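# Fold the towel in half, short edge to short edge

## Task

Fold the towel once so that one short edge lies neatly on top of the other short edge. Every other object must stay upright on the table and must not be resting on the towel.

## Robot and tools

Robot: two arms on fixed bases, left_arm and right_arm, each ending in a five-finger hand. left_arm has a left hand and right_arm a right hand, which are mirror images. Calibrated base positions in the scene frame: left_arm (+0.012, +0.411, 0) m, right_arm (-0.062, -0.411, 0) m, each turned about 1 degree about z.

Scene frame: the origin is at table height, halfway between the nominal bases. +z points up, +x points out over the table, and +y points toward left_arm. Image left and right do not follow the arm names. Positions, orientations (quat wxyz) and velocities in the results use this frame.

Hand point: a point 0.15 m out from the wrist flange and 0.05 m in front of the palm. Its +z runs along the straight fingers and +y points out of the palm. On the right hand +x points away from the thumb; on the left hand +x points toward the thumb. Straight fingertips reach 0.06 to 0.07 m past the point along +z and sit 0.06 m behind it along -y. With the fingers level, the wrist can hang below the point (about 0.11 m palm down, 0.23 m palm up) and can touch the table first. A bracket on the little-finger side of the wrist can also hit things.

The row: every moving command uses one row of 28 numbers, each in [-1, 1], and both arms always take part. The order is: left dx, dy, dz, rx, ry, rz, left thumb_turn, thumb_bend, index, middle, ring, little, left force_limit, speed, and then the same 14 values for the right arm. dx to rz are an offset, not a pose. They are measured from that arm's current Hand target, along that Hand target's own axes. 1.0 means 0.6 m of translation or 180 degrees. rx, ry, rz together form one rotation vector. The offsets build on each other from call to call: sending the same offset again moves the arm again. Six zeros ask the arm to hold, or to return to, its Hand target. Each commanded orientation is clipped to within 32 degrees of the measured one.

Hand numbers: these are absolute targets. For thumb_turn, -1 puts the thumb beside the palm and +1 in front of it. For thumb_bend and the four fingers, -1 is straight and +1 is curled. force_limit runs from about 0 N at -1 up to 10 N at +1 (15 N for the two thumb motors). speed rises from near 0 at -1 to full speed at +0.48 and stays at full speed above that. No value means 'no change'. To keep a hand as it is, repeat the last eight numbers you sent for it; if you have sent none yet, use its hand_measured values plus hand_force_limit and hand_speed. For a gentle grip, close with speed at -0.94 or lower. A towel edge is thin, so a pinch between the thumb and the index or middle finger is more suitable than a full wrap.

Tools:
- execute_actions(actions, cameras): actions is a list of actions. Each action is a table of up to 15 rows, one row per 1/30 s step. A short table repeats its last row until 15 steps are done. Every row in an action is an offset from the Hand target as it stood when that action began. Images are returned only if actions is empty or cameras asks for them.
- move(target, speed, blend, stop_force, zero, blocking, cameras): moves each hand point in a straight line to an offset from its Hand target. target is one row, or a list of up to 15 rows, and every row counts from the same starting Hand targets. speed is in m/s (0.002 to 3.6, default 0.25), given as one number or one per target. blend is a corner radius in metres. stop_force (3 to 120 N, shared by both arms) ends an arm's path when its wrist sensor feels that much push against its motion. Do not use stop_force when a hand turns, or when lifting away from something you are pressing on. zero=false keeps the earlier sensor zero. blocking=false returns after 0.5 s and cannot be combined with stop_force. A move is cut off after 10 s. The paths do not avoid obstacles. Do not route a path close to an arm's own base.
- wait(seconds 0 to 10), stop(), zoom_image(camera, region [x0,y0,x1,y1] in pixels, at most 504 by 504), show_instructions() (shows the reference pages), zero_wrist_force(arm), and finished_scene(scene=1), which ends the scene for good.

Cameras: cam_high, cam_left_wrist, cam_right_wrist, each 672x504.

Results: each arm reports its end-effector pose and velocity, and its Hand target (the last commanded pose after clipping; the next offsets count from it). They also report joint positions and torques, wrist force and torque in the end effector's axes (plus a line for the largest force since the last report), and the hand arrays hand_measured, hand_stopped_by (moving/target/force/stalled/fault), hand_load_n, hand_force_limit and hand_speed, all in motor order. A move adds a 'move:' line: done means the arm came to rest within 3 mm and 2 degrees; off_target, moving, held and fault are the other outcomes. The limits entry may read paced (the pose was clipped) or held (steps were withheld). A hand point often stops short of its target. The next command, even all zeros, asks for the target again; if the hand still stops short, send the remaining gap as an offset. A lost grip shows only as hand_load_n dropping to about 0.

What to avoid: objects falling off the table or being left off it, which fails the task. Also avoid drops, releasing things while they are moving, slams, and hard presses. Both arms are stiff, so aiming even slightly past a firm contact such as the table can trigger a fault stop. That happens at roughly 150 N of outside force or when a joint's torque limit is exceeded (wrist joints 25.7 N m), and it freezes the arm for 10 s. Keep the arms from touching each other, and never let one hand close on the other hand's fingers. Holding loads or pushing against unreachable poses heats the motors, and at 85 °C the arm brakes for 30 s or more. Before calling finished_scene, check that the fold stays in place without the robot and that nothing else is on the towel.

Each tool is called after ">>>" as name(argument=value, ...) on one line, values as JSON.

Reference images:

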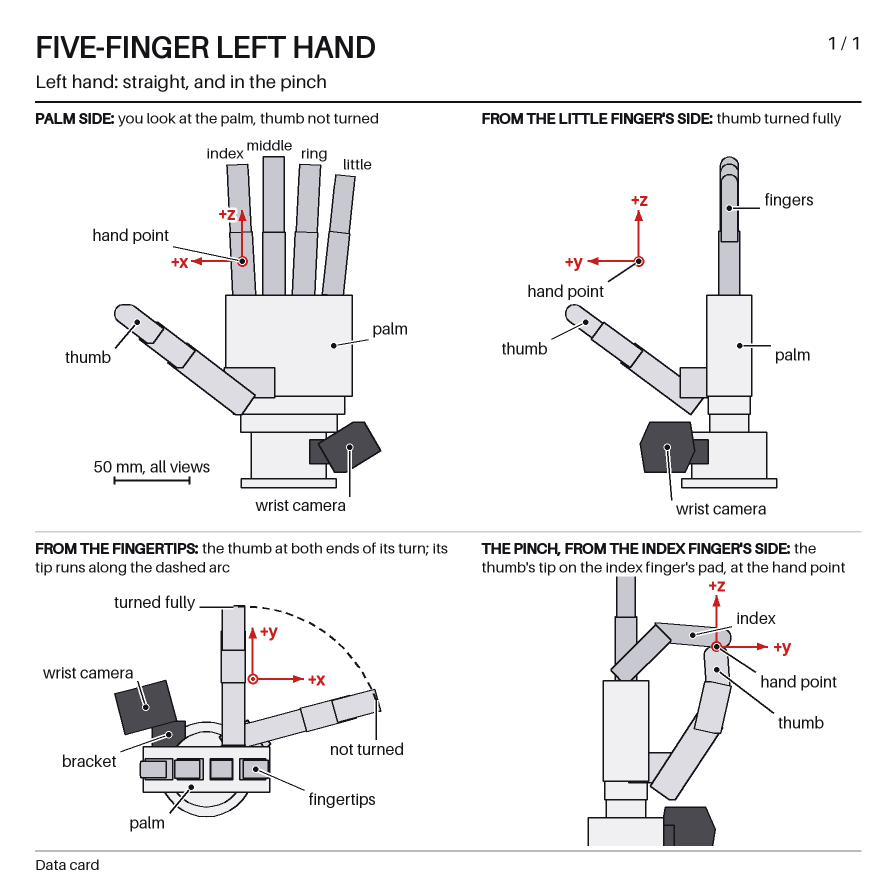

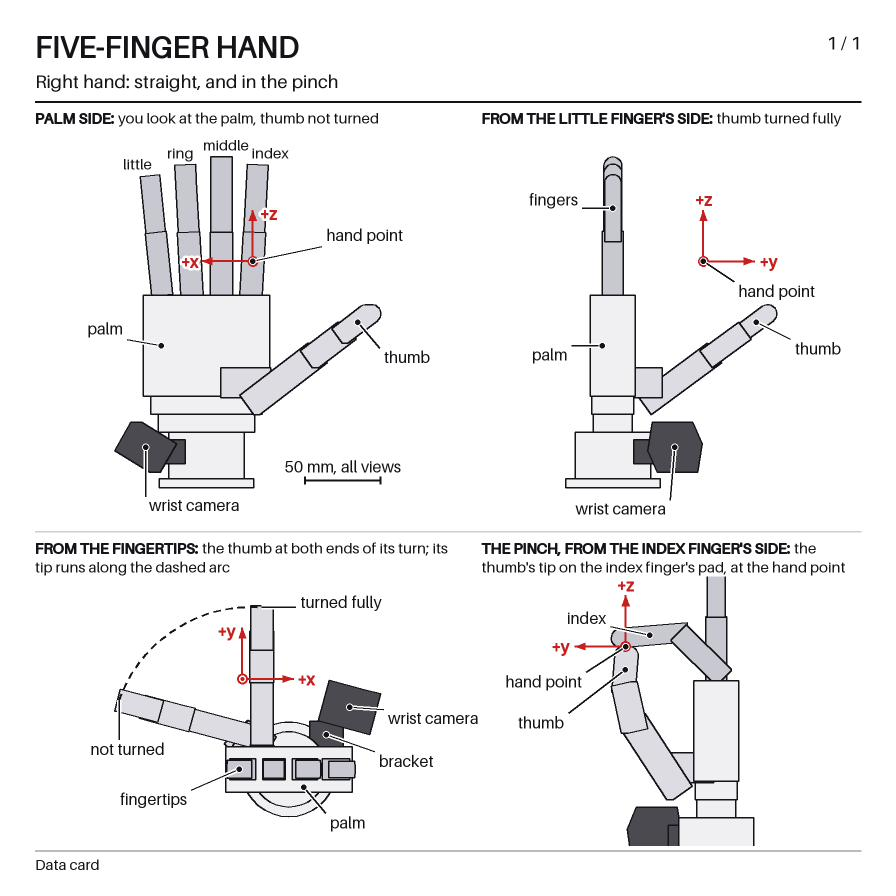

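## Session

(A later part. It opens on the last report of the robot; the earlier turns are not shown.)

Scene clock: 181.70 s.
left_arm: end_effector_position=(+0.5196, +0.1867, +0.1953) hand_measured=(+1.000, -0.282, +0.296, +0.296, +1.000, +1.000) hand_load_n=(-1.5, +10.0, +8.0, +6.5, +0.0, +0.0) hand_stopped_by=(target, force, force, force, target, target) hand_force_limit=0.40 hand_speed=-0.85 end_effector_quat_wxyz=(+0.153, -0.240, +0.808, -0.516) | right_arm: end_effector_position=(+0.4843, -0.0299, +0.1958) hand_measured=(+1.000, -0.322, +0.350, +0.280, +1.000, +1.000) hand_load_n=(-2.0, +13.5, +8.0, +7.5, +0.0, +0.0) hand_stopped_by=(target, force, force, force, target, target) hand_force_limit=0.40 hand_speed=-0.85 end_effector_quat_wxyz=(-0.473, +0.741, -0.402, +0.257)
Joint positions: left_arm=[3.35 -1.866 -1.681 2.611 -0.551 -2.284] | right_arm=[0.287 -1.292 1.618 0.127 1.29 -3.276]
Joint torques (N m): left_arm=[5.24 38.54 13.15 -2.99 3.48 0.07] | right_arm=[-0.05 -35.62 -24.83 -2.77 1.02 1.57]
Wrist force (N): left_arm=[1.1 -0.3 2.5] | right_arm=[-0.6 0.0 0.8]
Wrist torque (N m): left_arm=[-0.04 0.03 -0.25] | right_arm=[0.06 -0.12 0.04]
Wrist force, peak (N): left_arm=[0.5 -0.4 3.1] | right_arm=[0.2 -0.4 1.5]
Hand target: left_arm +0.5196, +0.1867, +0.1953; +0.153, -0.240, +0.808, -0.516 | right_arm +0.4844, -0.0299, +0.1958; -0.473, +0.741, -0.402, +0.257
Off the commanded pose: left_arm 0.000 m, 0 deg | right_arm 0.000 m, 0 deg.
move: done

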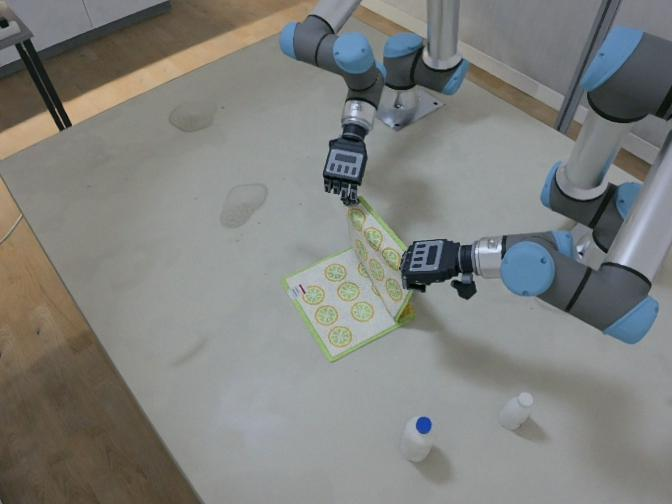

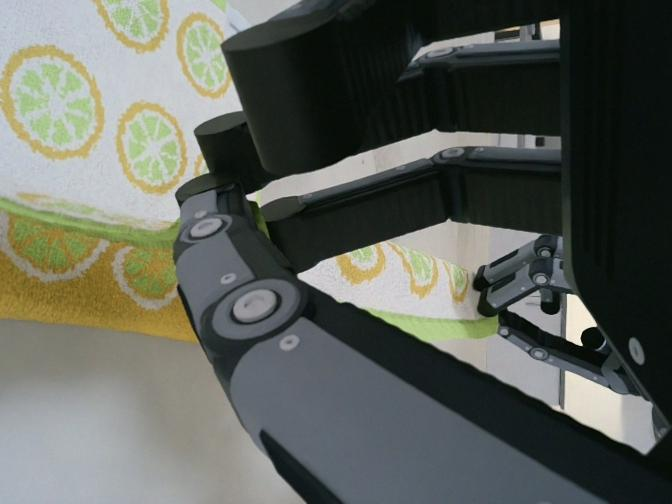

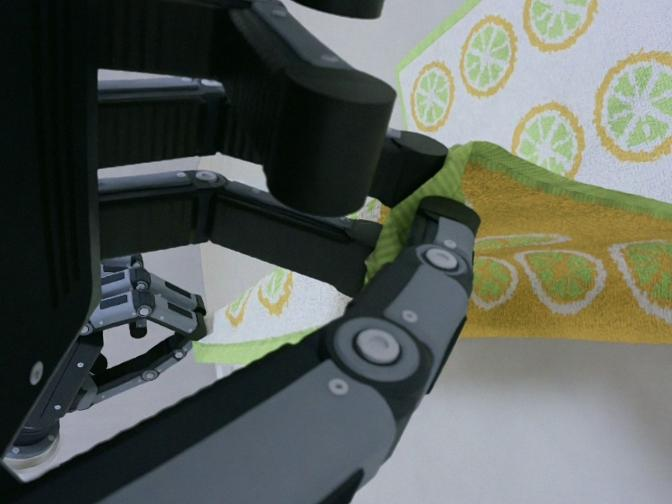

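>>> zoom_image(camera="cam_high", region=[260, 150, 480, 370])

Scaled by 2.291 from the camera's 672x504 image, which has a finer 960x720 frame.

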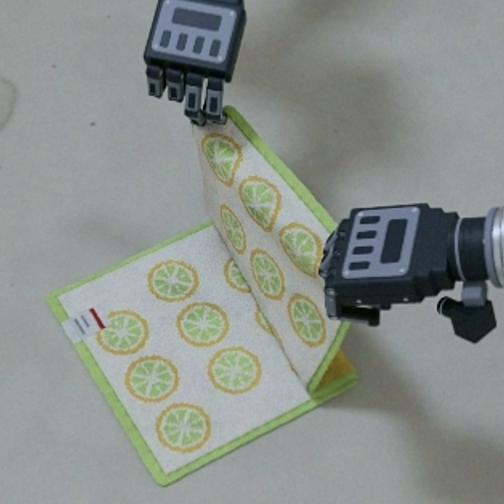

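>>> move(target=[[-0.0965, 0.0207, 0.1138, 0, 0, 0, 1, 0.1, 0.6, 0.6, 1, 1, 0.4, -0.85, 0.0945, 0.0197, 0.1157, 0, 0, 0, 1, 0.1, 0.6, 0.6, 1, 1, 0.4, -0.85],[-0.1688, 0.0888, 0.2238, 0, 0, 0, 1, 0.1, 0.6, 0.6, 1, 1, 0.4, -0.85, 0.1653, 0.0873, 0.227, 0, 0, 0, 1, 0.1, 0.6, 0.6, 1, 1, 0.4, -0.85]], cameras=["all"], speed=0.12, blend=[0.03, 0])

>>> zoom_image(camera="cam_high", region=[230, 190, 450, 390])

Scene clock: 184.40 s.
left_arm: end_effector_position=(+0.6587, +0.1587, +0.0904) hand_measured=(+1.000, -0.282, +0.296, +0.296, +1.000, +1.000) hand_load_n=(-1.5, +10.0, +8.0, +6.5, +0.0, +0.0) hand_stopped_by=(target, force, force, force, target, target) hand_force_limit=0.40 hand_speed=-0.85 end_effector_quat_wxyz=(+0.153, -0.240, +0.808, -0.516) | right_arm: end_effector_position=(+0.6236, -0.0578, +0.0911) hand_measured=(+1.000, -0.322, +0.350, +0.280, +1.000, +1.000) hand_load_n=(-2.0, +13.5, +8.5, +7.5, +0.0, +0.0) hand_stopped_by=(target, force, force, force, target, target) hand_force_limit=0.40 hand_speed=-0.85 end_effector_quat_wxyz=(-0.473, +0.741, -0.402, +0.257)
Joint positions: left_arm=[3.242 -2.26 -1.334 2.783 -0.621 -2.434] | right_arm=[0.175 -0.941 1.378 0.033 1.19 -3.329]
Joint torques (N m): left_arm=[6.63 52.41 5.62 -2.07 3.62 1.5] | right_arm=[4.37 -45.18 -15.96 1.91 1.38 1.38]
Wrist force (N): left_arm=[1.1 0.3 2.5] | right_arm=[-0.4 -0.2 0.7]
Wrist torque (N m): left_arm=[0.04 0.01 -0.17] | right_arm=[0.03 -0.15 0.09]
Wrist force, peak (N): left_arm=[0.7 0.7 3.5] | right_arm=[-0.1 0.5 1.9]
Hand target: left_arm +0.6587, +0.1587, +0.0904; +0.153, -0.240, +0.808, -0.516 | right_arm +0.6236, -0.0578, +0.0910; -0.473, +0.741, -0.402, +0.257
Off the commanded pose: left_arm 0.000 m, 0 deg | right_arm 0.000 m, 0 deg.
move: done

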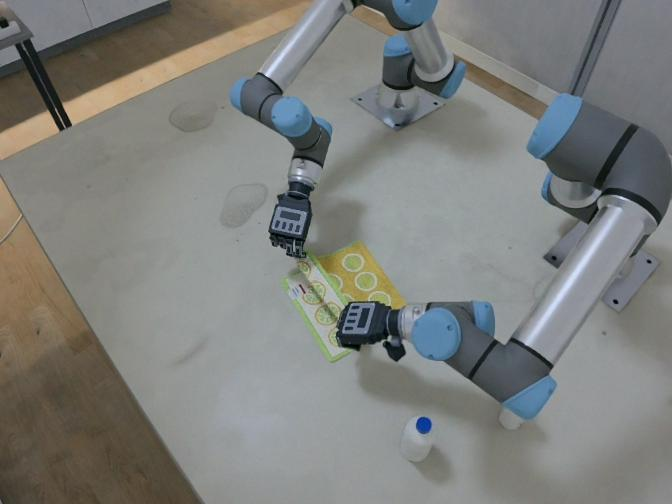

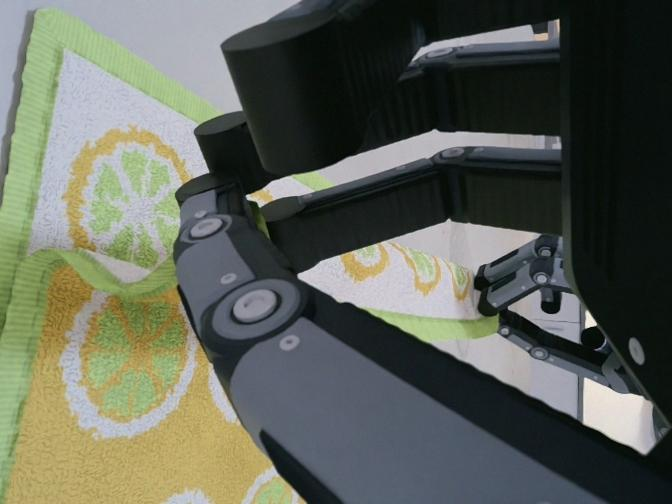

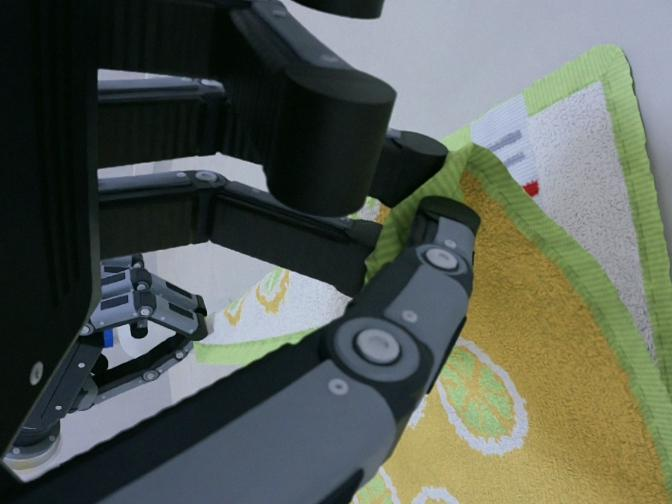

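Scaled by 2.291 from the camera's 672x504 image, which has a finer 960x720 frame.

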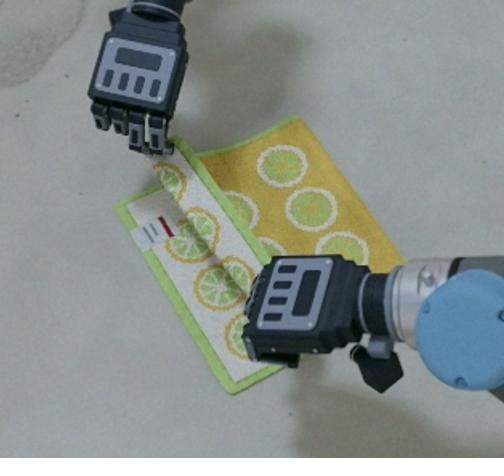

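>>> zoom_image(camera="cam_left_wrist", region=[0, 0, 300, 504])

>>> zoom_image(camera="cam_high", region=[310, 280, 420, 380])

Scaled by 1.000.

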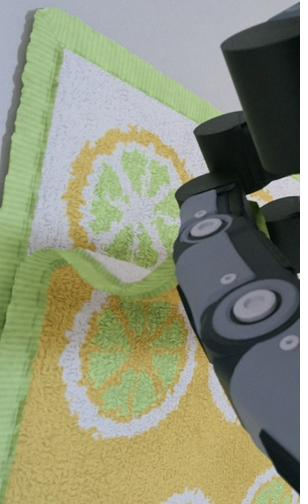

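Scaled by 4.582 from the camera's 672x504 image, which has a finer 960x720 frame.

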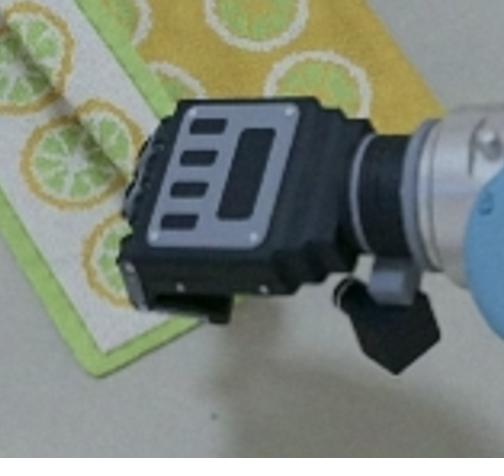

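>>> move(target=[-0.0352, 0.0455, 0.0605, 0, 0, 0, 1, 0.1, 0.6, 0.6, 1, 1, 0.4, -0.85, 0.0357, 0.0457, 0.06, 0, 0, 0, 1, 0.1, 0.6, 0.6, 1, 1, 0.4, -0.85], cameras=["all"], speed=0.08)

>>> zoom_image(camera="cam_high", region=[250, 220, 420, 370])

Scene clock: 186.70 s.
left_arm: end_effector_position=(+0.6881, +0.1522, +0.0504) hand_measured=(+1.000, -0.282, +0.296, +0.296, +1.000, +1.000) hand_load_n=(-1.5, +10.0, +7.5, +6.5, +0.0, +0.5) hand_stopped_by=(target, force, force, force, target, target) hand_force_limit=0.40 hand_speed=-0.85 end_effector_quat_wxyz=(+0.153, -0.240, +0.808, -0.516) end_effector_velocity=(-0.002, -0.001, +0.001) end_effector_angular_velocity=(+0.001, +0.001, -0.002) | right_arm: end_effector_position=(+0.6531, -0.0643, +0.0511) hand_measured=(+1.000, -0.322, +0.350, +0.280, +1.000, +1.000) hand_load_n=(-2.0, +13.5, +8.5, +7.0, -0.5, +0.0) hand_stopped_by=(target, force, force, force, target, target) hand_force_limit=0.40 hand_speed=-0.85 end_effector_quat_wxyz=(-0.473, +0.741, -0.402, +0.257)
Joint positions: left_arm=[3.225 -2.367 -1.249 2.823 -0.633 -2.455] | right_arm=[0.157 -0.841 1.318 -0.003 1.173 -3.338]
Joint velocities: left_arm=[-0.001 0.003 -0.005 -0.002 0 0.002] | right_arm=[within noise]
Joint torques (N m): left_arm=[3.35 65.42 6.78 -2.99 1.11 1.2] | right_arm=[4.59 -58.56 -12.68 2.03 0.98 0.42]
Wrist force (N): left_arm=[0.6 0.1 2.4] | right_arm=[-0.6 -0.3 0.7]
Wrist torque (N m): left_arm=[0.01 0.06 -0.11] | right_arm=[0.04 -0.12 0.08]
Wrist force, peak (N): left_arm=[1.0 0.4 3.3] | right_arm=[0.0 0.5 1.6]
Hand target: left_arm +0.6881, +0.1523, +0.0504; +0.153, -0.240, +0.808, -0.516 | right_arm +0.6530, -0.0643, +0.0510; -0.473, +0.741, -0.402, +0.257
Off the commanded pose: left_arm 0.000 m, 0 deg | right_arm 0.000 m, 0 deg.
move: done

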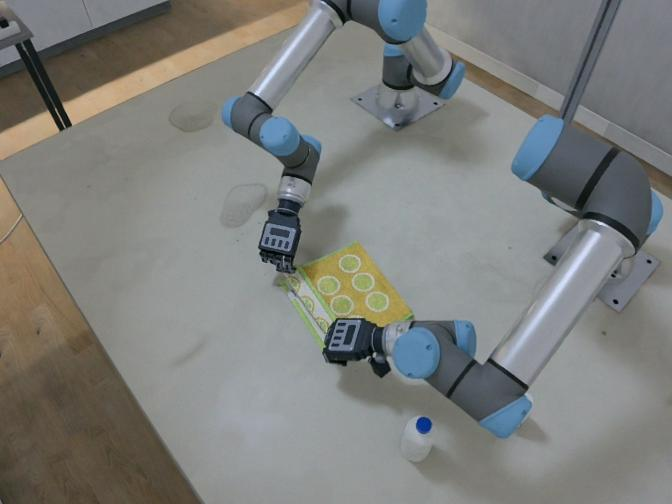

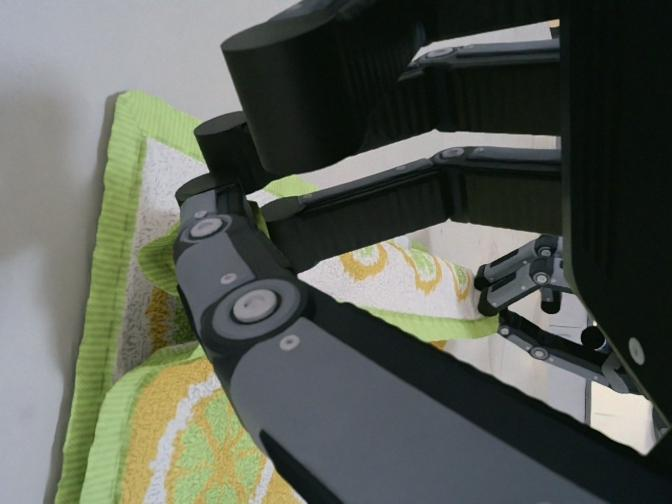

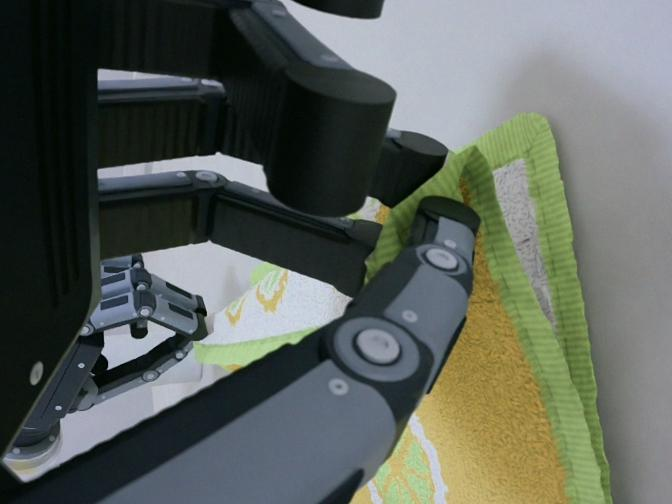

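Scaled by 2.965 from the camera's 672x504 image, which has a finer 960x720 frame.

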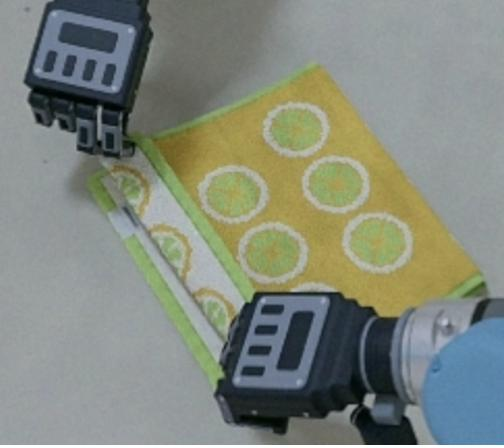

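>>> move(target=[0.0293, 0.0427, -0.0125, 0, 0, 0, 1, 0.1, 0.6, 0.6, 1, 1, 0.4, -0.85, -0.045, 0.0488, -0.0262, 0, 0, 0, 1, 0.1, 0.6, 0.6, 1, 1, 0.4, -0.85], cameras=["all"], speed=0.06)

>>> zoom_image(camera="cam_high", region=[250, 220, 420, 370])

Scene clock: 189.70 s.
left_arm: end_effector_position=(+0.6637, +0.1575, +0.0304) hand_measured=(+1.000, -0.282, +0.296, +0.296, +1.000, +1.000) hand_load_n=(-2.0, +10.5, +7.5, +6.5, +0.0, +0.0) hand_stopped_by=(target, force, force, force, target, target) hand_force_limit=0.40 hand_speed=-0.85 end_effector_quat_wxyz=(+0.153, -0.240, +0.808, -0.516) | right_arm: end_effector_position=(+0.6160, -0.0560, +0.0312) hand_measured=(+1.000, -0.322, +0.350, +0.280, +1.000, +1.000) hand_load_n=(-2.0, +13.5, +8.0, +7.5, +0.0, +0.0) hand_stopped_by=(target, force, force, force, target, target) hand_force_limit=0.40 hand_speed=-0.85 end_effector_quat_wxyz=(-0.473, +0.741, -0.402, +0.257)
Joint positions: left_arm=[3.238 -2.34 -1.361 2.895 -0.623 -2.438] | right_arm=[0.181 -0.886 1.456 -0.101 1.194 -3.326]
Joint torques (N m): left_arm=[-3.42 38.73 27.11 -3.19 0.51 -1.86] | right_arm=[-6.7 -38.85 -25.7 2 -0.83 -0.76]
Wrist force (N): left_arm=[0.7 -2.1 2.3] | right_arm=[-0.5 -0.6 0.9]
Wrist torque (N m): left_arm=[-0.11 0.02 -0.20] | right_arm=[-0.01 -0.12 -0.03]
Wrist force, peak (N): left_arm=[0.8 -2.0 2.6] | right_arm=[-1.4 -0.3 0.8]
Hand target: left_arm +0.6637, +0.1574, +0.0303; +0.153, -0.240, +0.808, -0.516 | right_arm +0.6160, -0.0561, +0.0311; -0.473, +0.741, -0.402, +0.257
Off the commanded pose: left_arm 0.000 m, 0 deg | right_arm 0.000 m, 0 deg.
move: done

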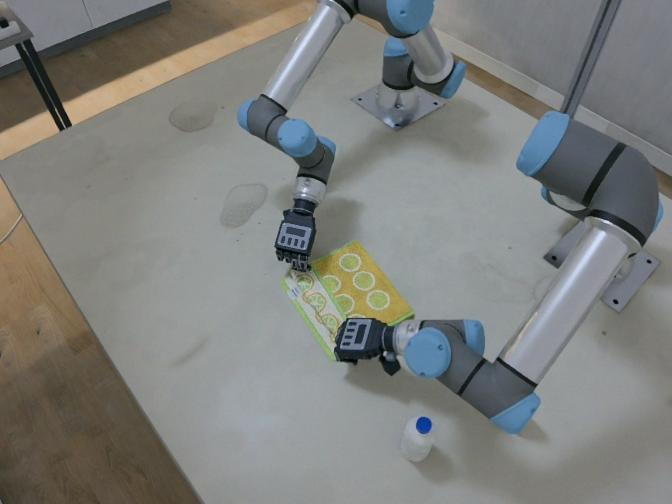

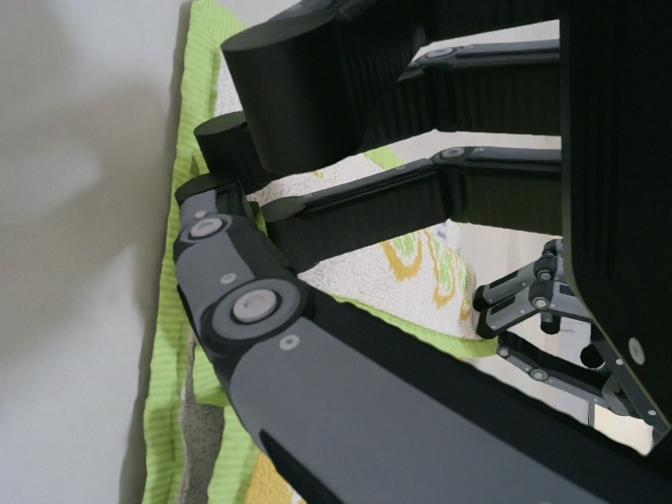

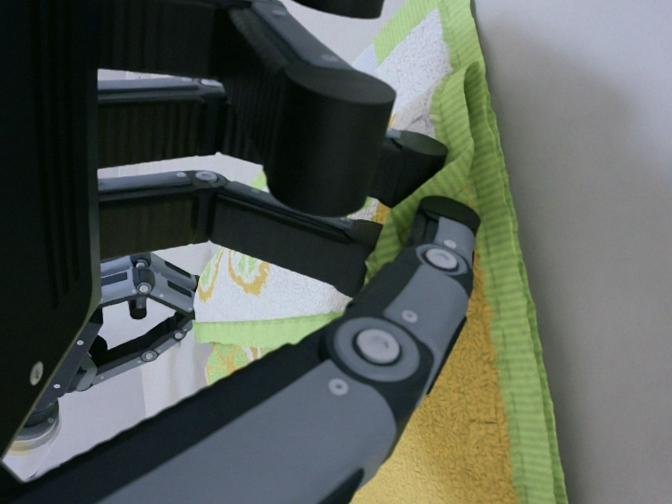

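Scaled by 2.965 from the camera's 672x504 image, which has a finer 960x720 frame.

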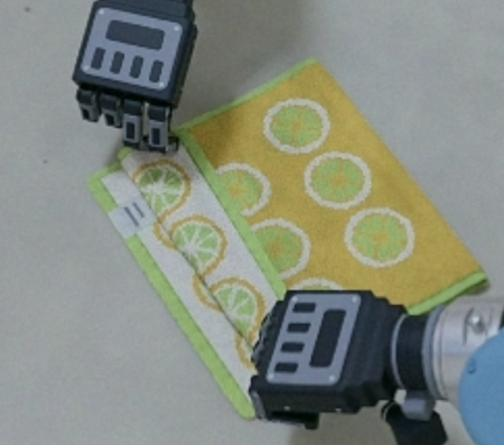

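>>> move(target=[[0, -0.0755, -0.0352, 0, 0, 0, 1, 0.1, 0.6, 0.6, 1, 1, 0.4, -0.85, 0, -0.0755, -0.0352, 0, 0, 0, 1, 0.1, 0.6, 0.6, 1, 1, 0.4, -0.85],[0.02, -0.0687, -0.0498, 0, 0, 0, 1, 0.1, 0.6, 0.6, 1, 1, 0.4, -0.85, -0.0284, -0.0645, -0.0637, 0, 0, 0, 1, 0.1, 0.6, 0.6, 1, 1, 0.4, -0.85]], cameras=["cam_high"], speed=0.06)

>>> zoom_image(camera="cam_high", region=[250, 220, 420, 370])

Scene clock: 195.30 s.
left_arm: end_effector_position=(+0.6483, +0.1591, +0.0803) hand_measured=(+1.000, -0.282, +0.296, +0.296, +1.000, +1.000) hand_load_n=(-2.0, +10.0, +7.5, +6.5, +0.0, +0.0) hand_stopped_by=(target, force, force, force, target, target) hand_force_limit=0.40 hand_speed=-0.85 end_effector_quat_wxyz=(+0.153, -0.240, +0.808, -0.516) end_effector_velocity=(+0.002, +0.000, +0.000) end_effector_angular_velocity=(-0.001, +0.001, +0.001) | right_arm: end_effector_position=(+0.5913, -0.0517, +0.0824) hand_measured=(+1.000, -0.322, +0.350, +0.280, +1.000, +1.000) hand_load_n=(-1.5, +13.5, +8.5, +7.5, +0.0, +0.0) hand_stopped_by=(target, force, force, force, target, target) hand_force_limit=0.40 hand_speed=-0.85 end_effector_quat_wxyz=(-0.473, +0.741, -0.402, +0.257) end_effector_velocity=(+0.001, +0.000, +0.000) end_effector_angular_velocity=(+0.000, +0.001, +0.001)
Joint positions: left_arm=[3.245 -2.249 -1.383 2.819 -0.618 -2.43] | right_arm=[0.196 -0.992 1.489 -0.031 1.208 -3.319]
Joint velocities: left_arm=[0 -0.003 0.005 -0.001 0 -0.002] | right_arm=[-0.001 0.003 -0.005 0.003 -0.002 -0.001]
Joint torques (N m): left_arm=[-2.34 38.15 30.18 -2.62 1.71 -1.51] | right_arm=[-7.89 -37.36 -25.26 1.9 -1.11 -0.66]
Wrist force (N): left_arm=[0.7 0.1 2.4] | right_arm=[-0.4 -0.4 1.3]
Wrist torque (N m): left_arm=[-0.03 0.04 -0.23] | right_arm=[-0.03 -0.13 -0.04]
Wrist force, peak (N): left_arm=[0.8 -2.1 2.6] | right_arm=[-0.7 -0.6 1.2]
Hand target: left_arm +0.6484, +0.1590, +0.0803; +0.153, -0.240, +0.808, -0.516 | right_arm +0.5912, -0.0518, +0.0823; -0.473, +0.741, -0.402, +0.257
Off the commanded pose: left_arm 0.000 m, 0 deg | right_arm 0.000 m, 0 deg.
move: done
Images, in order (width x height): cam_high 672x504.

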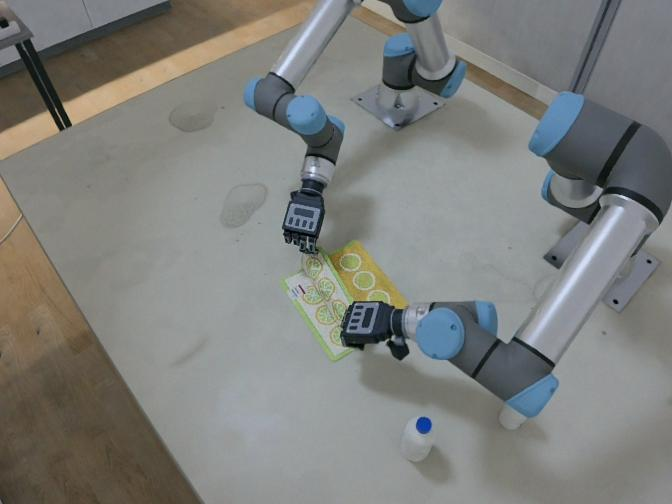

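Scaled by 2.965 from the camera's 672x504 image, which has a finer 960x720 frame.

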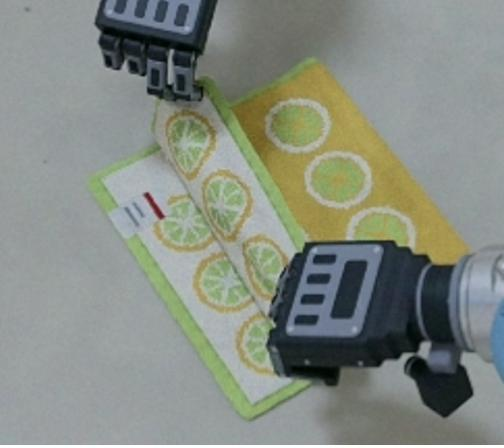

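>>> move(target=[0, 0.0755, 0.0352, 0, 0, 0, 1, 0.1, 0.6, 0.6, 1, 1, 0.4, -0.85, 0, 0.0785, 0.0366, 0, 0, 0, 1, 0.1, 0.6, 0.6, 1, 1, 0.4, -0.85], cameras=["all"], speed=0.06)

>>> zoom_image(camera="cam_high", region=[250, 220, 420, 370])

Scene clock: 196.70 s.
left_arm: end_effector_position=(+0.6482, +0.1590, +0.0301) hand_measured=(+1.000, -0.282, +0.296, +0.296, +1.000, +1.000) hand_load_n=(-2.0, +10.5, +5.0, +6.5, +0.0, +0.0) hand_stopped_by=(target, force, force, force, target, target) hand_force_limit=0.40 hand_speed=-0.85 end_effector_quat_wxyz=(+0.153, -0.240, +0.808, -0.516) | right_arm: end_effector_position=(+0.5913, -0.0518, +0.0301) hand_measured=(+1.000, -0.322, +0.350, +0.280, +1.000, +1.000) hand_load_n=(-2.0, +13.5, +8.0, +7.0, +0.0, +0.0) hand_stopped_by=(target, force, force, force, target, target) hand_force_limit=0.40 hand_speed=-0.85 end_effector_quat_wxyz=(-0.473, +0.741, -0.402, +0.257)
Joint positions: left_arm=[3.245 -2.31 -1.42 2.917 -0.619 -2.431] | right_arm=[0.196 -0.927 1.533 -0.139 1.208 -3.319]
Joint torques (N m): left_arm=[-6.97 58.33 24.79 -2.51 -2.14 -1.66] | right_arm=[0.54 -54.45 -25.07 2.21 0.06 0.54]
Wrist force (N): left_arm=[1.8 -5.9 -1.0] | right_arm=[-0.5 -0.7 0.5]
Wrist torque (N m): left_arm=[-0.19 0.02 -0.15] | right_arm=[0.00 -0.09 -0.05]
Wrist force, peak (N): left_arm=[1.6 -6.6 -0.9] | right_arm=[-0.7 -0.4 1.2]
Hand target: left_arm +0.6484, +0.1590, +0.0303; +0.153, -0.240, +0.808, -0.516 | right_arm +0.5913, -0.0518, +0.0303; -0.473, +0.741, -0.402, +0.257
Off the commanded pose: left_arm 0.000 m, 0 deg | right_arm 0.000 m, 0 deg.
move: done

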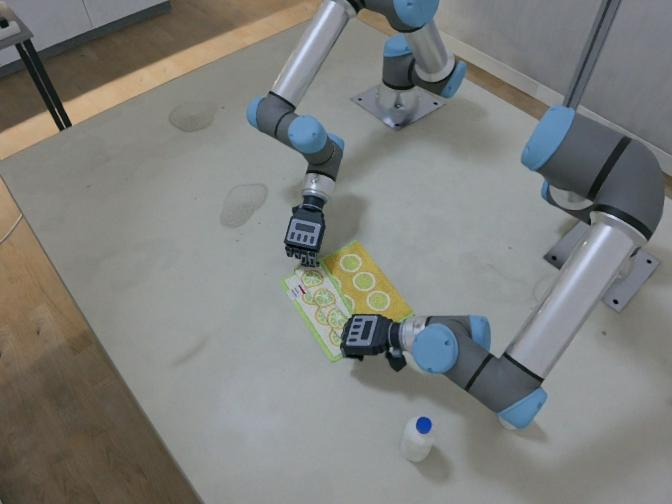

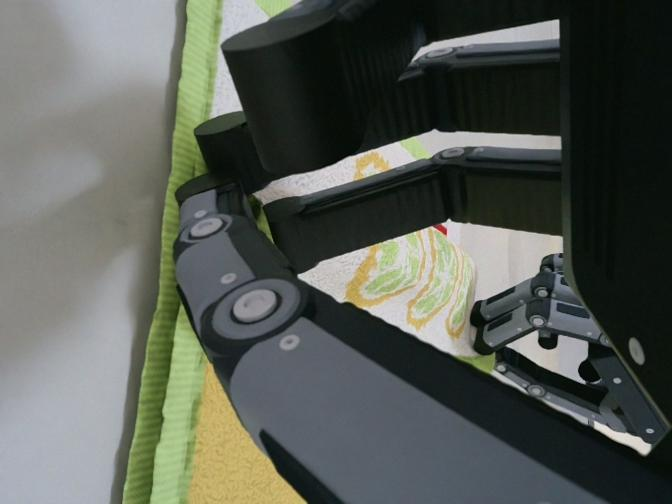

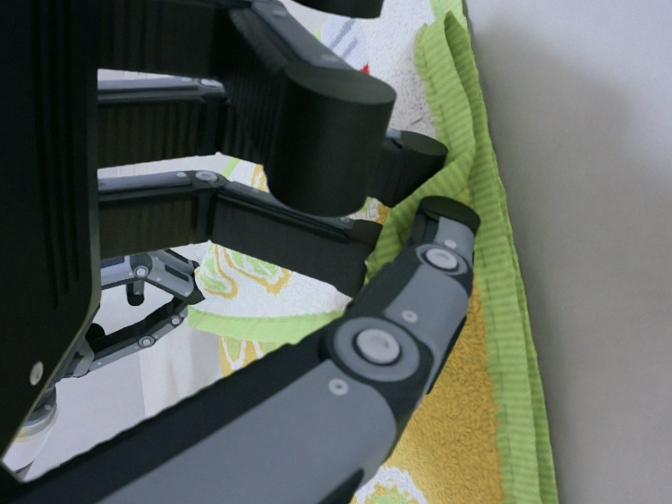

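Scaled by 2.965 from the camera's 672x504 image, which has a finer 960x720 frame.

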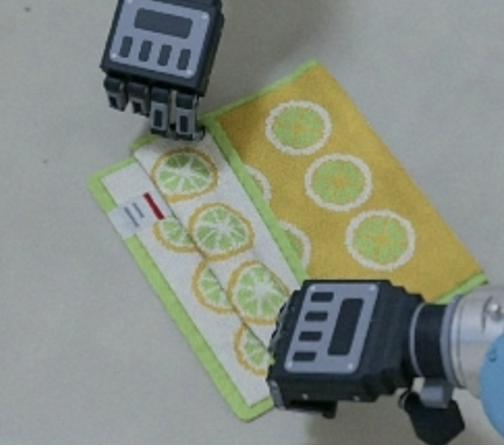

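>>> move(target=[[0.0587, -0.0807, -0.103, 0, 0, 0, 1, 0.1, 0.6, 0.6, 1, 1, 0.4, -0.85, -0.0592, -0.0809, -0.1025, 0, 0, 0, 1, 0.1, 0.6, 0.6, 1, 1, 0.4, -0.85],[0.1408, -0.091, -0.1992, 0, 0, 0, 1, 0.1, 0.6, 0.6, 1, 1, 0.4, -0.85, -0.142, -0.0915, -0.1982, 0, 0, 0, 1, 0.1, 0.6, 0.6, 1, 1, 0.4, -0.85],[0.2229, -0.0107, -0.2531, 0, 0, 0, 1, 0.1, 0.6, 0.6, 1, 1, 0.4, -0.85, -0.2249, -0.0115, -0.2513, 0, 0, 0, 1, 0.1, 0.6, 0.6, 1, 1, 0.4, -0.85]], cameras=["all"], speed=0.1, blend=[0.02, 0.02, 0])

>>> zoom_image(camera="cam_high", region=[250, 180, 470, 370])

Scene clock: 202.07 s.
left_arm: end_effector_position=(+0.4627, +0.1992, +0.1002) hand_measured=(+1.000, -0.282, +0.296, +0.296, +1.000, +1.000) hand_load_n=(-1.5, +10.0, +7.5, +6.5, +0.0, +0.0) hand_stopped_by=(target, force, force, force, target, target) hand_force_limit=0.40 hand_speed=-0.85 end_effector_quat_wxyz=(+0.153, -0.240, +0.808, -0.516) | right_arm: end_effector_position=(+0.4056, -0.0115, +0.1000) hand_measured=(+1.000, -0.322, +0.350, +0.280, +1.000, +1.000) hand_load_n=(-2.0, +13.5, +8.5, +7.0, +0.0, +0.0) hand_stopped_by=(target, force, force, force, target, target) hand_force_limit=0.40 hand_speed=-0.85 end_effector_quat_wxyz=(-0.473, +0.741, -0.402, +0.257)
Joint positions: left_arm=[3.422 -1.885 -1.968 2.814 -0.511 -2.165] | right_arm=[0.388 -1.311 1.916 -0.163 1.38 -3.232]
Joint torques (N m): left_arm=[-5.31 17.89 17.92 -3.27 -1.81 -0.57] | right_arm=[-1.99 -22 -16.97 1.55 -0.98 -1.64]
Wrist force (N): left_arm=[1.3 0.2 1.6] | right_arm=[-0.4 -0.1 0.4]
Wrist torque (N m): left_arm=[0.03 -0.06 -0.04] | right_arm=[0.06 -0.08 0.02]
Wrist force, peak (N): left_arm=[1.7 -5.9 -0.8] | right_arm=[0.1 0.5 1.6]
Hand target: left_arm +0.4627, +0.1991, +0.1001; +0.153, -0.240, +0.808, -0.516 | right_arm +0.4055, -0.0115, +0.0999; -0.473, +0.741, -0.402, +0.257
Off the commanded pose: left_arm 0.000 m, 0 deg | right_arm 0.000 m, 0 deg.
move: done

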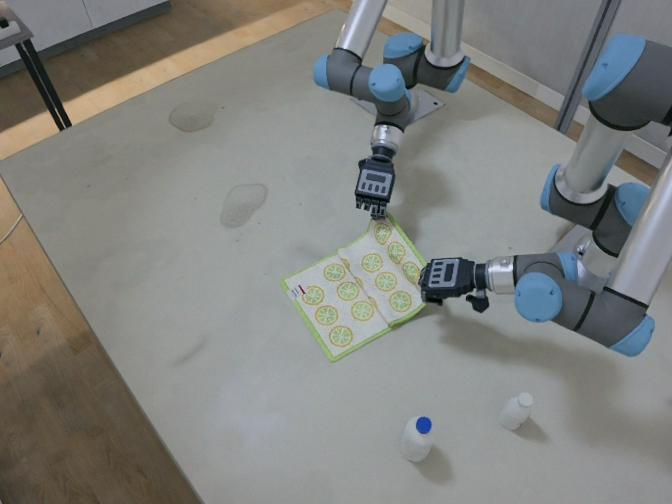

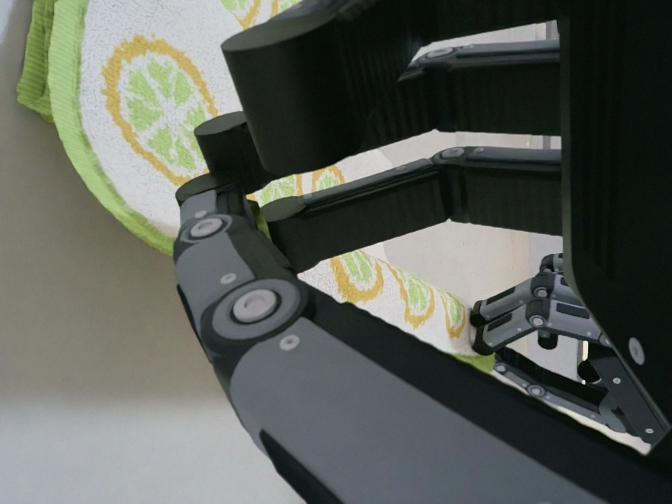

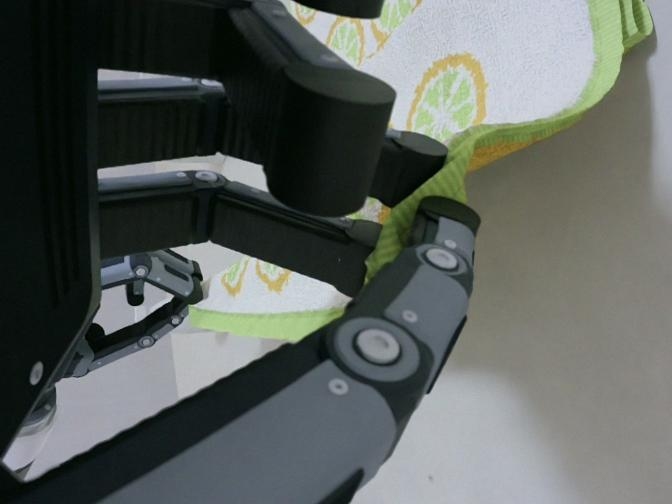

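Scaled by 2.291 from the camera's 672x504 image, which has a finer 960x720 frame.

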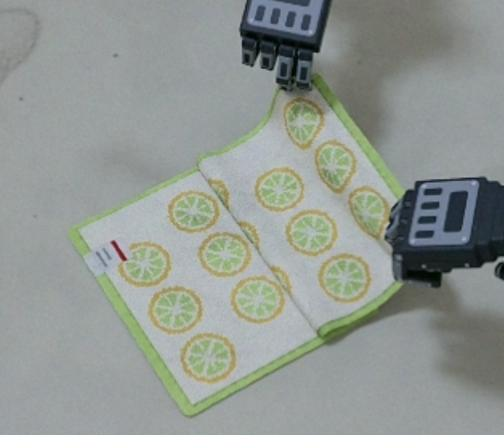

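>>> move(target=[0.1818, 0.0775, -0.1663, 0, 0, 0, 1, 0.1, 0.6, 0.6, 1, 1, 0.4, -0.85, -0.1835, 0.0769, -0.1648, 0, 0, 0, 1, 0.1, 0.6, 0.6, 1, 1, 0.4, -0.85], cameras=["all"], speed=0.1)

>>> zoom_image(camera="cam_high", region=[250, 180, 530, 390])

Scene clock: 204.57 s.
left_arm: end_effector_position=(+0.3111, +0.2318, +0.1000) hand_measured=(+1.000, -0.282, +0.296, +0.296, +1.000, +1.000) hand_load_n=(-1.5, +10.0, +7.5, +6.5, +0.0, +0.0) hand_stopped_by=(target, force, force, force, target, target) hand_force_limit=0.40 hand_speed=-0.85 end_effector_quat_wxyz=(+0.153, -0.240, +0.808, -0.516) | right_arm: end_effector_position=(+0.2541, +0.0214, +0.0996) hand_measured=(+1.000, -0.322, +0.350, +0.280, +1.000, +1.000) hand_load_n=(-2.0, +13.5, +8.0, +7.5, +0.0, +0.0) hand_stopped_by=(target, force, force, force, target, target) hand_force_limit=0.40 hand_speed=-0.85 end_effector_quat_wxyz=(-0.473, +0.741, -0.402, +0.257)
Joint positions: left_arm=[3.82 -1.758 -2.459 2.393 -0.45 -1.291] | right_arm=[0.683 -1.476 2.121 -0.209 1.648 -3.106]
Joint torques (N m): left_arm=[-0.12 29.99 18.51 -2.85 3.84 1.25] | right_arm=[5.46 -13.09 -24.39 1.69 0.72 -1.07]
Wrist force (N): left_arm=[0.8 0.1 2.1] | right_arm=[-0.2 -0.4 0.7]
Wrist torque (N m): left_arm=[-0.03 0.05 -0.09] | right_arm=[0.00 -0.14 0.08]
Wrist force, peak (N): left_arm=[1.1 0.3 2.5] | right_arm=[0.1 -0.5 1.4]
Hand target: left_arm +0.3112, +0.2319, +0.1000; +0.153, -0.240, +0.808, -0.516 | right_arm +0.2541, +0.0214, +0.0996; -0.473, +0.741, -0.402, +0.257
Off the commanded pose: left_arm 0.000 m, 0 deg | right_arm 0.000 m, 0 deg.
move: done

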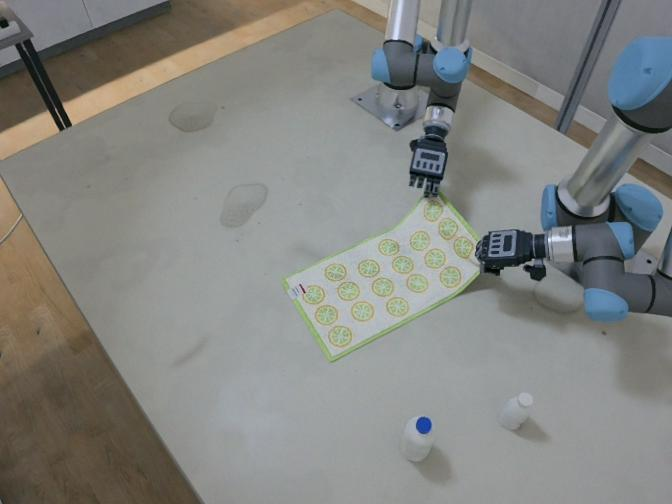

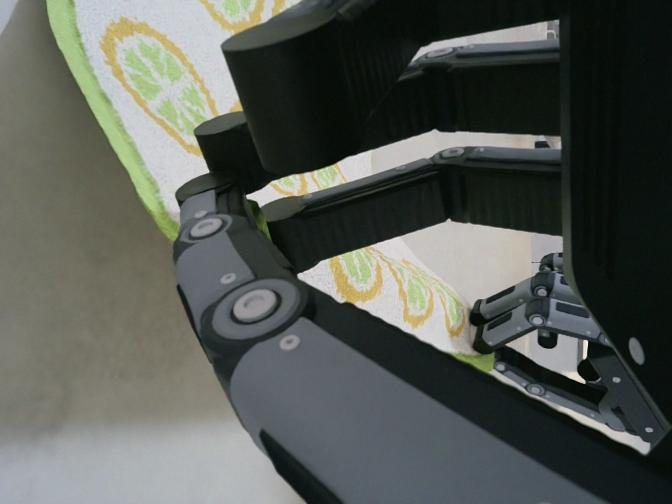

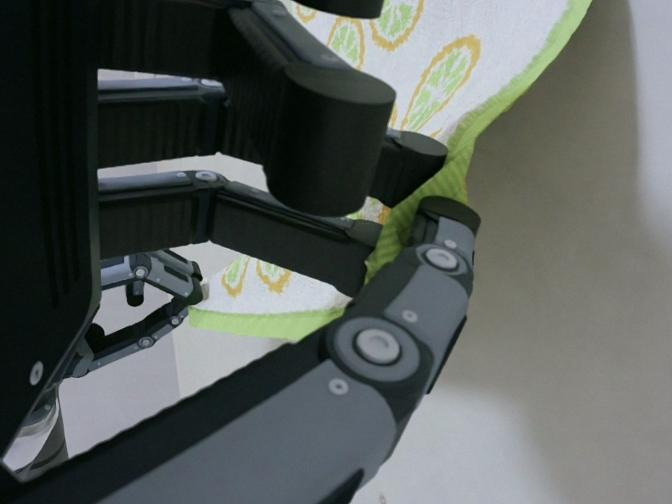

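Scaled by 1.800 from the camera's 672x504 image, which has a finer 960x720 frame.

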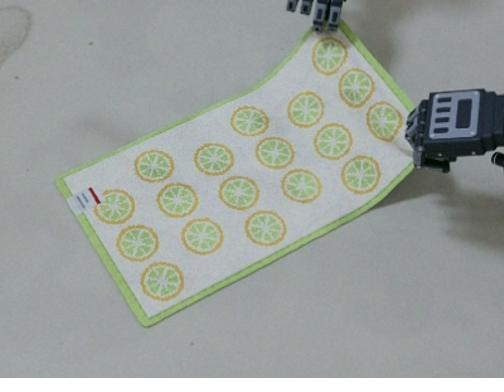

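>>> move(target=[[-0.0821, -0.0803, 0.054, 0, 0, 0, 1, 0.1, 0.6, 0.6, 1, 1, 0.4, -0.85, 0.0829, -0.08, 0.0533, 0, 0, 0, 1, 0.1, 0.6, 0.6, 1, 1, 0.4, -0.85],[-0.1995, -0.1605, 0.1471, 0, 0, 0, 1, 0.1, 0.6, 0.6, 1, 1, 0.4, -0.85, 0.2012, -0.1598, 0.1456, 0, 0, 0, 1, 0.1, 0.6, 0.6, 1, 1, 0.4, -0.85],[-0.2816, -0.1805, 0.2293, 0, 0, 0, 1, 0.1, 0.6, 0.6, 1, 1, 0.4, -0.85, 0.2841, -0.1795, 0.227, 0, 0, 0, 1, 0.1, 0.6, 0.6, 1, 1, 0.4, -0.85],[-0.352, -0.1652, 0.3148, 0, 0, 0, 1, 0.1, 0.6, 0.6, 1, 1, 0.4, -0.85, 0.3551, -0.164, 0.312, 0, 0, 0, 1, 0.1, 0.6, 0.6, 1, 1, 0.4, -0.85],[-0.4048, -0.1423, 0.3842, 0, 0, 0, 1, 0.1, 0.6, 0.6, 1, 1, 0.4, -0.85, 0.4084, -0.1408, 0.381, 0, 0, 0, 1, 0.1, 0.6, 0.6, 1, 1, 0.4, -0.85]], cameras=["all"], speed=0.12, blend=[0.03, 0.03, 0.03, 0.02, 0])

>>> zoom_image(camera="cam_high", region=[250, 210, 430, 370])

Scene clock: 209.27 s.
left_arm: end_effector_position=(+0.6484, +0.1590, +0.0803) hand_measured=(+1.000, -0.282, +0.296, +0.296, +1.000, +1.000) hand_load_n=(-1.5, +10.0, +7.5, +6.5, +0.0, +0.0) hand_stopped_by=(target, force, force, force, target, target) hand_force_limit=0.40 hand_speed=-0.85 end_effector_quat_wxyz=(+0.153, -0.240, +0.808, -0.516) | right_arm: end_effector_position=(+0.5913, -0.0518, +0.0802) hand_measured=(+1.000, -0.322, +0.350, +0.280, +1.000, +1.000) hand_load_n=(-2.0, +13.5, +8.0, +7.0, +0.0, +0.0) hand_stopped_by=(target, force, force, force, target, target) hand_force_limit=0.40 hand_speed=-0.85 end_effector_quat_wxyz=(-0.473, +0.741, -0.402, +0.257)
Joint positions: left_arm=[3.245 -2.249 -1.383 2.818 -0.619 -2.43] | right_arm=[0.196 -0.989 1.491 -0.035 1.208 -3.319]
Joint torques (N m): left_arm=[7.77 50.43 9.32 -1.89 3.32 1.27] | right_arm=[4.07 -41.8 -19.34 1.94 1.41 1.51]
Wrist force (N): left_arm=[1.2 0.6 2.2] | right_arm=[-0.4 -0.2 0.8]
Wrist torque (N m): left_arm=[0.04 -0.02 -0.18] | right_arm=[0.02 -0.11 0.06]
Wrist force, peak (N): left_arm=[0.6 0.8 3.2] | right_arm=[0.1 0.3 1.8]
Hand target: left_arm +0.6484, +0.1591, +0.0803; +0.153, -0.240, +0.808, -0.516 | right_arm +0.5913, -0.0518, +0.0802; -0.473, +0.741, -0.402, +0.257
Off the commanded pose: left_arm 0.000 m, 0 deg | right_arm 0.000 m, 0 deg.
move: done

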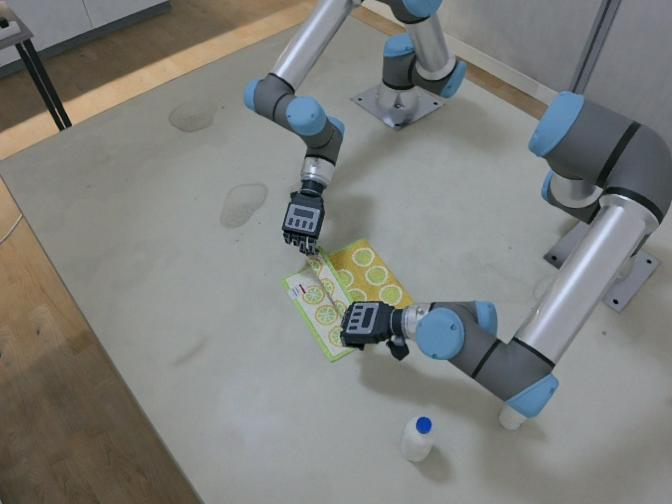

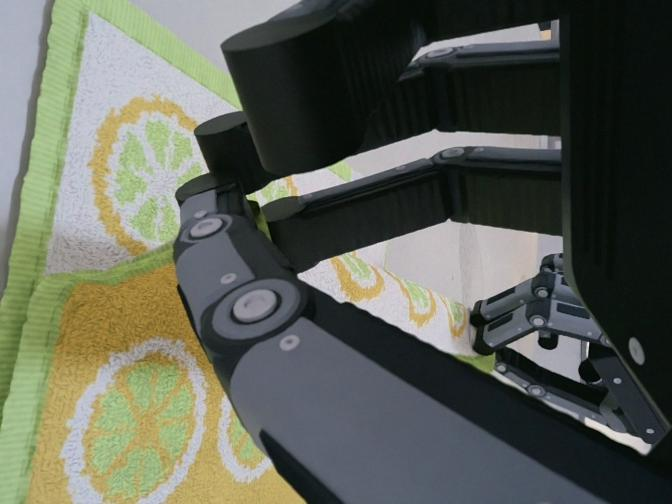

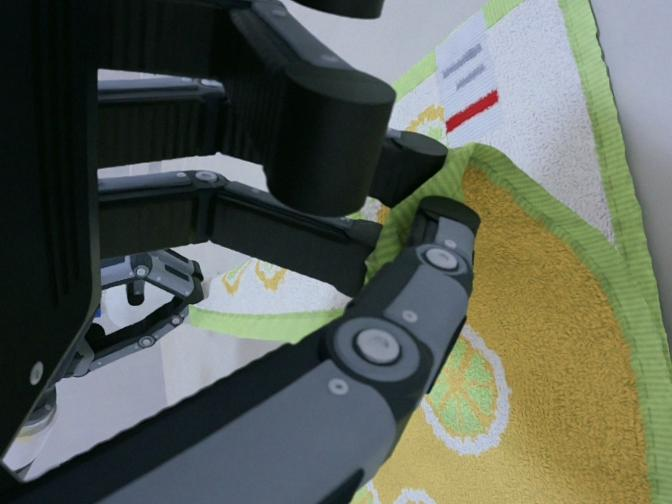

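Scaled by 2.800 from the camera's 672x504 image, which has a finer 960x720 frame.

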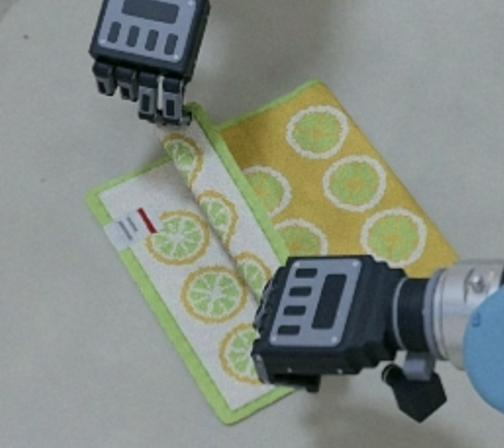

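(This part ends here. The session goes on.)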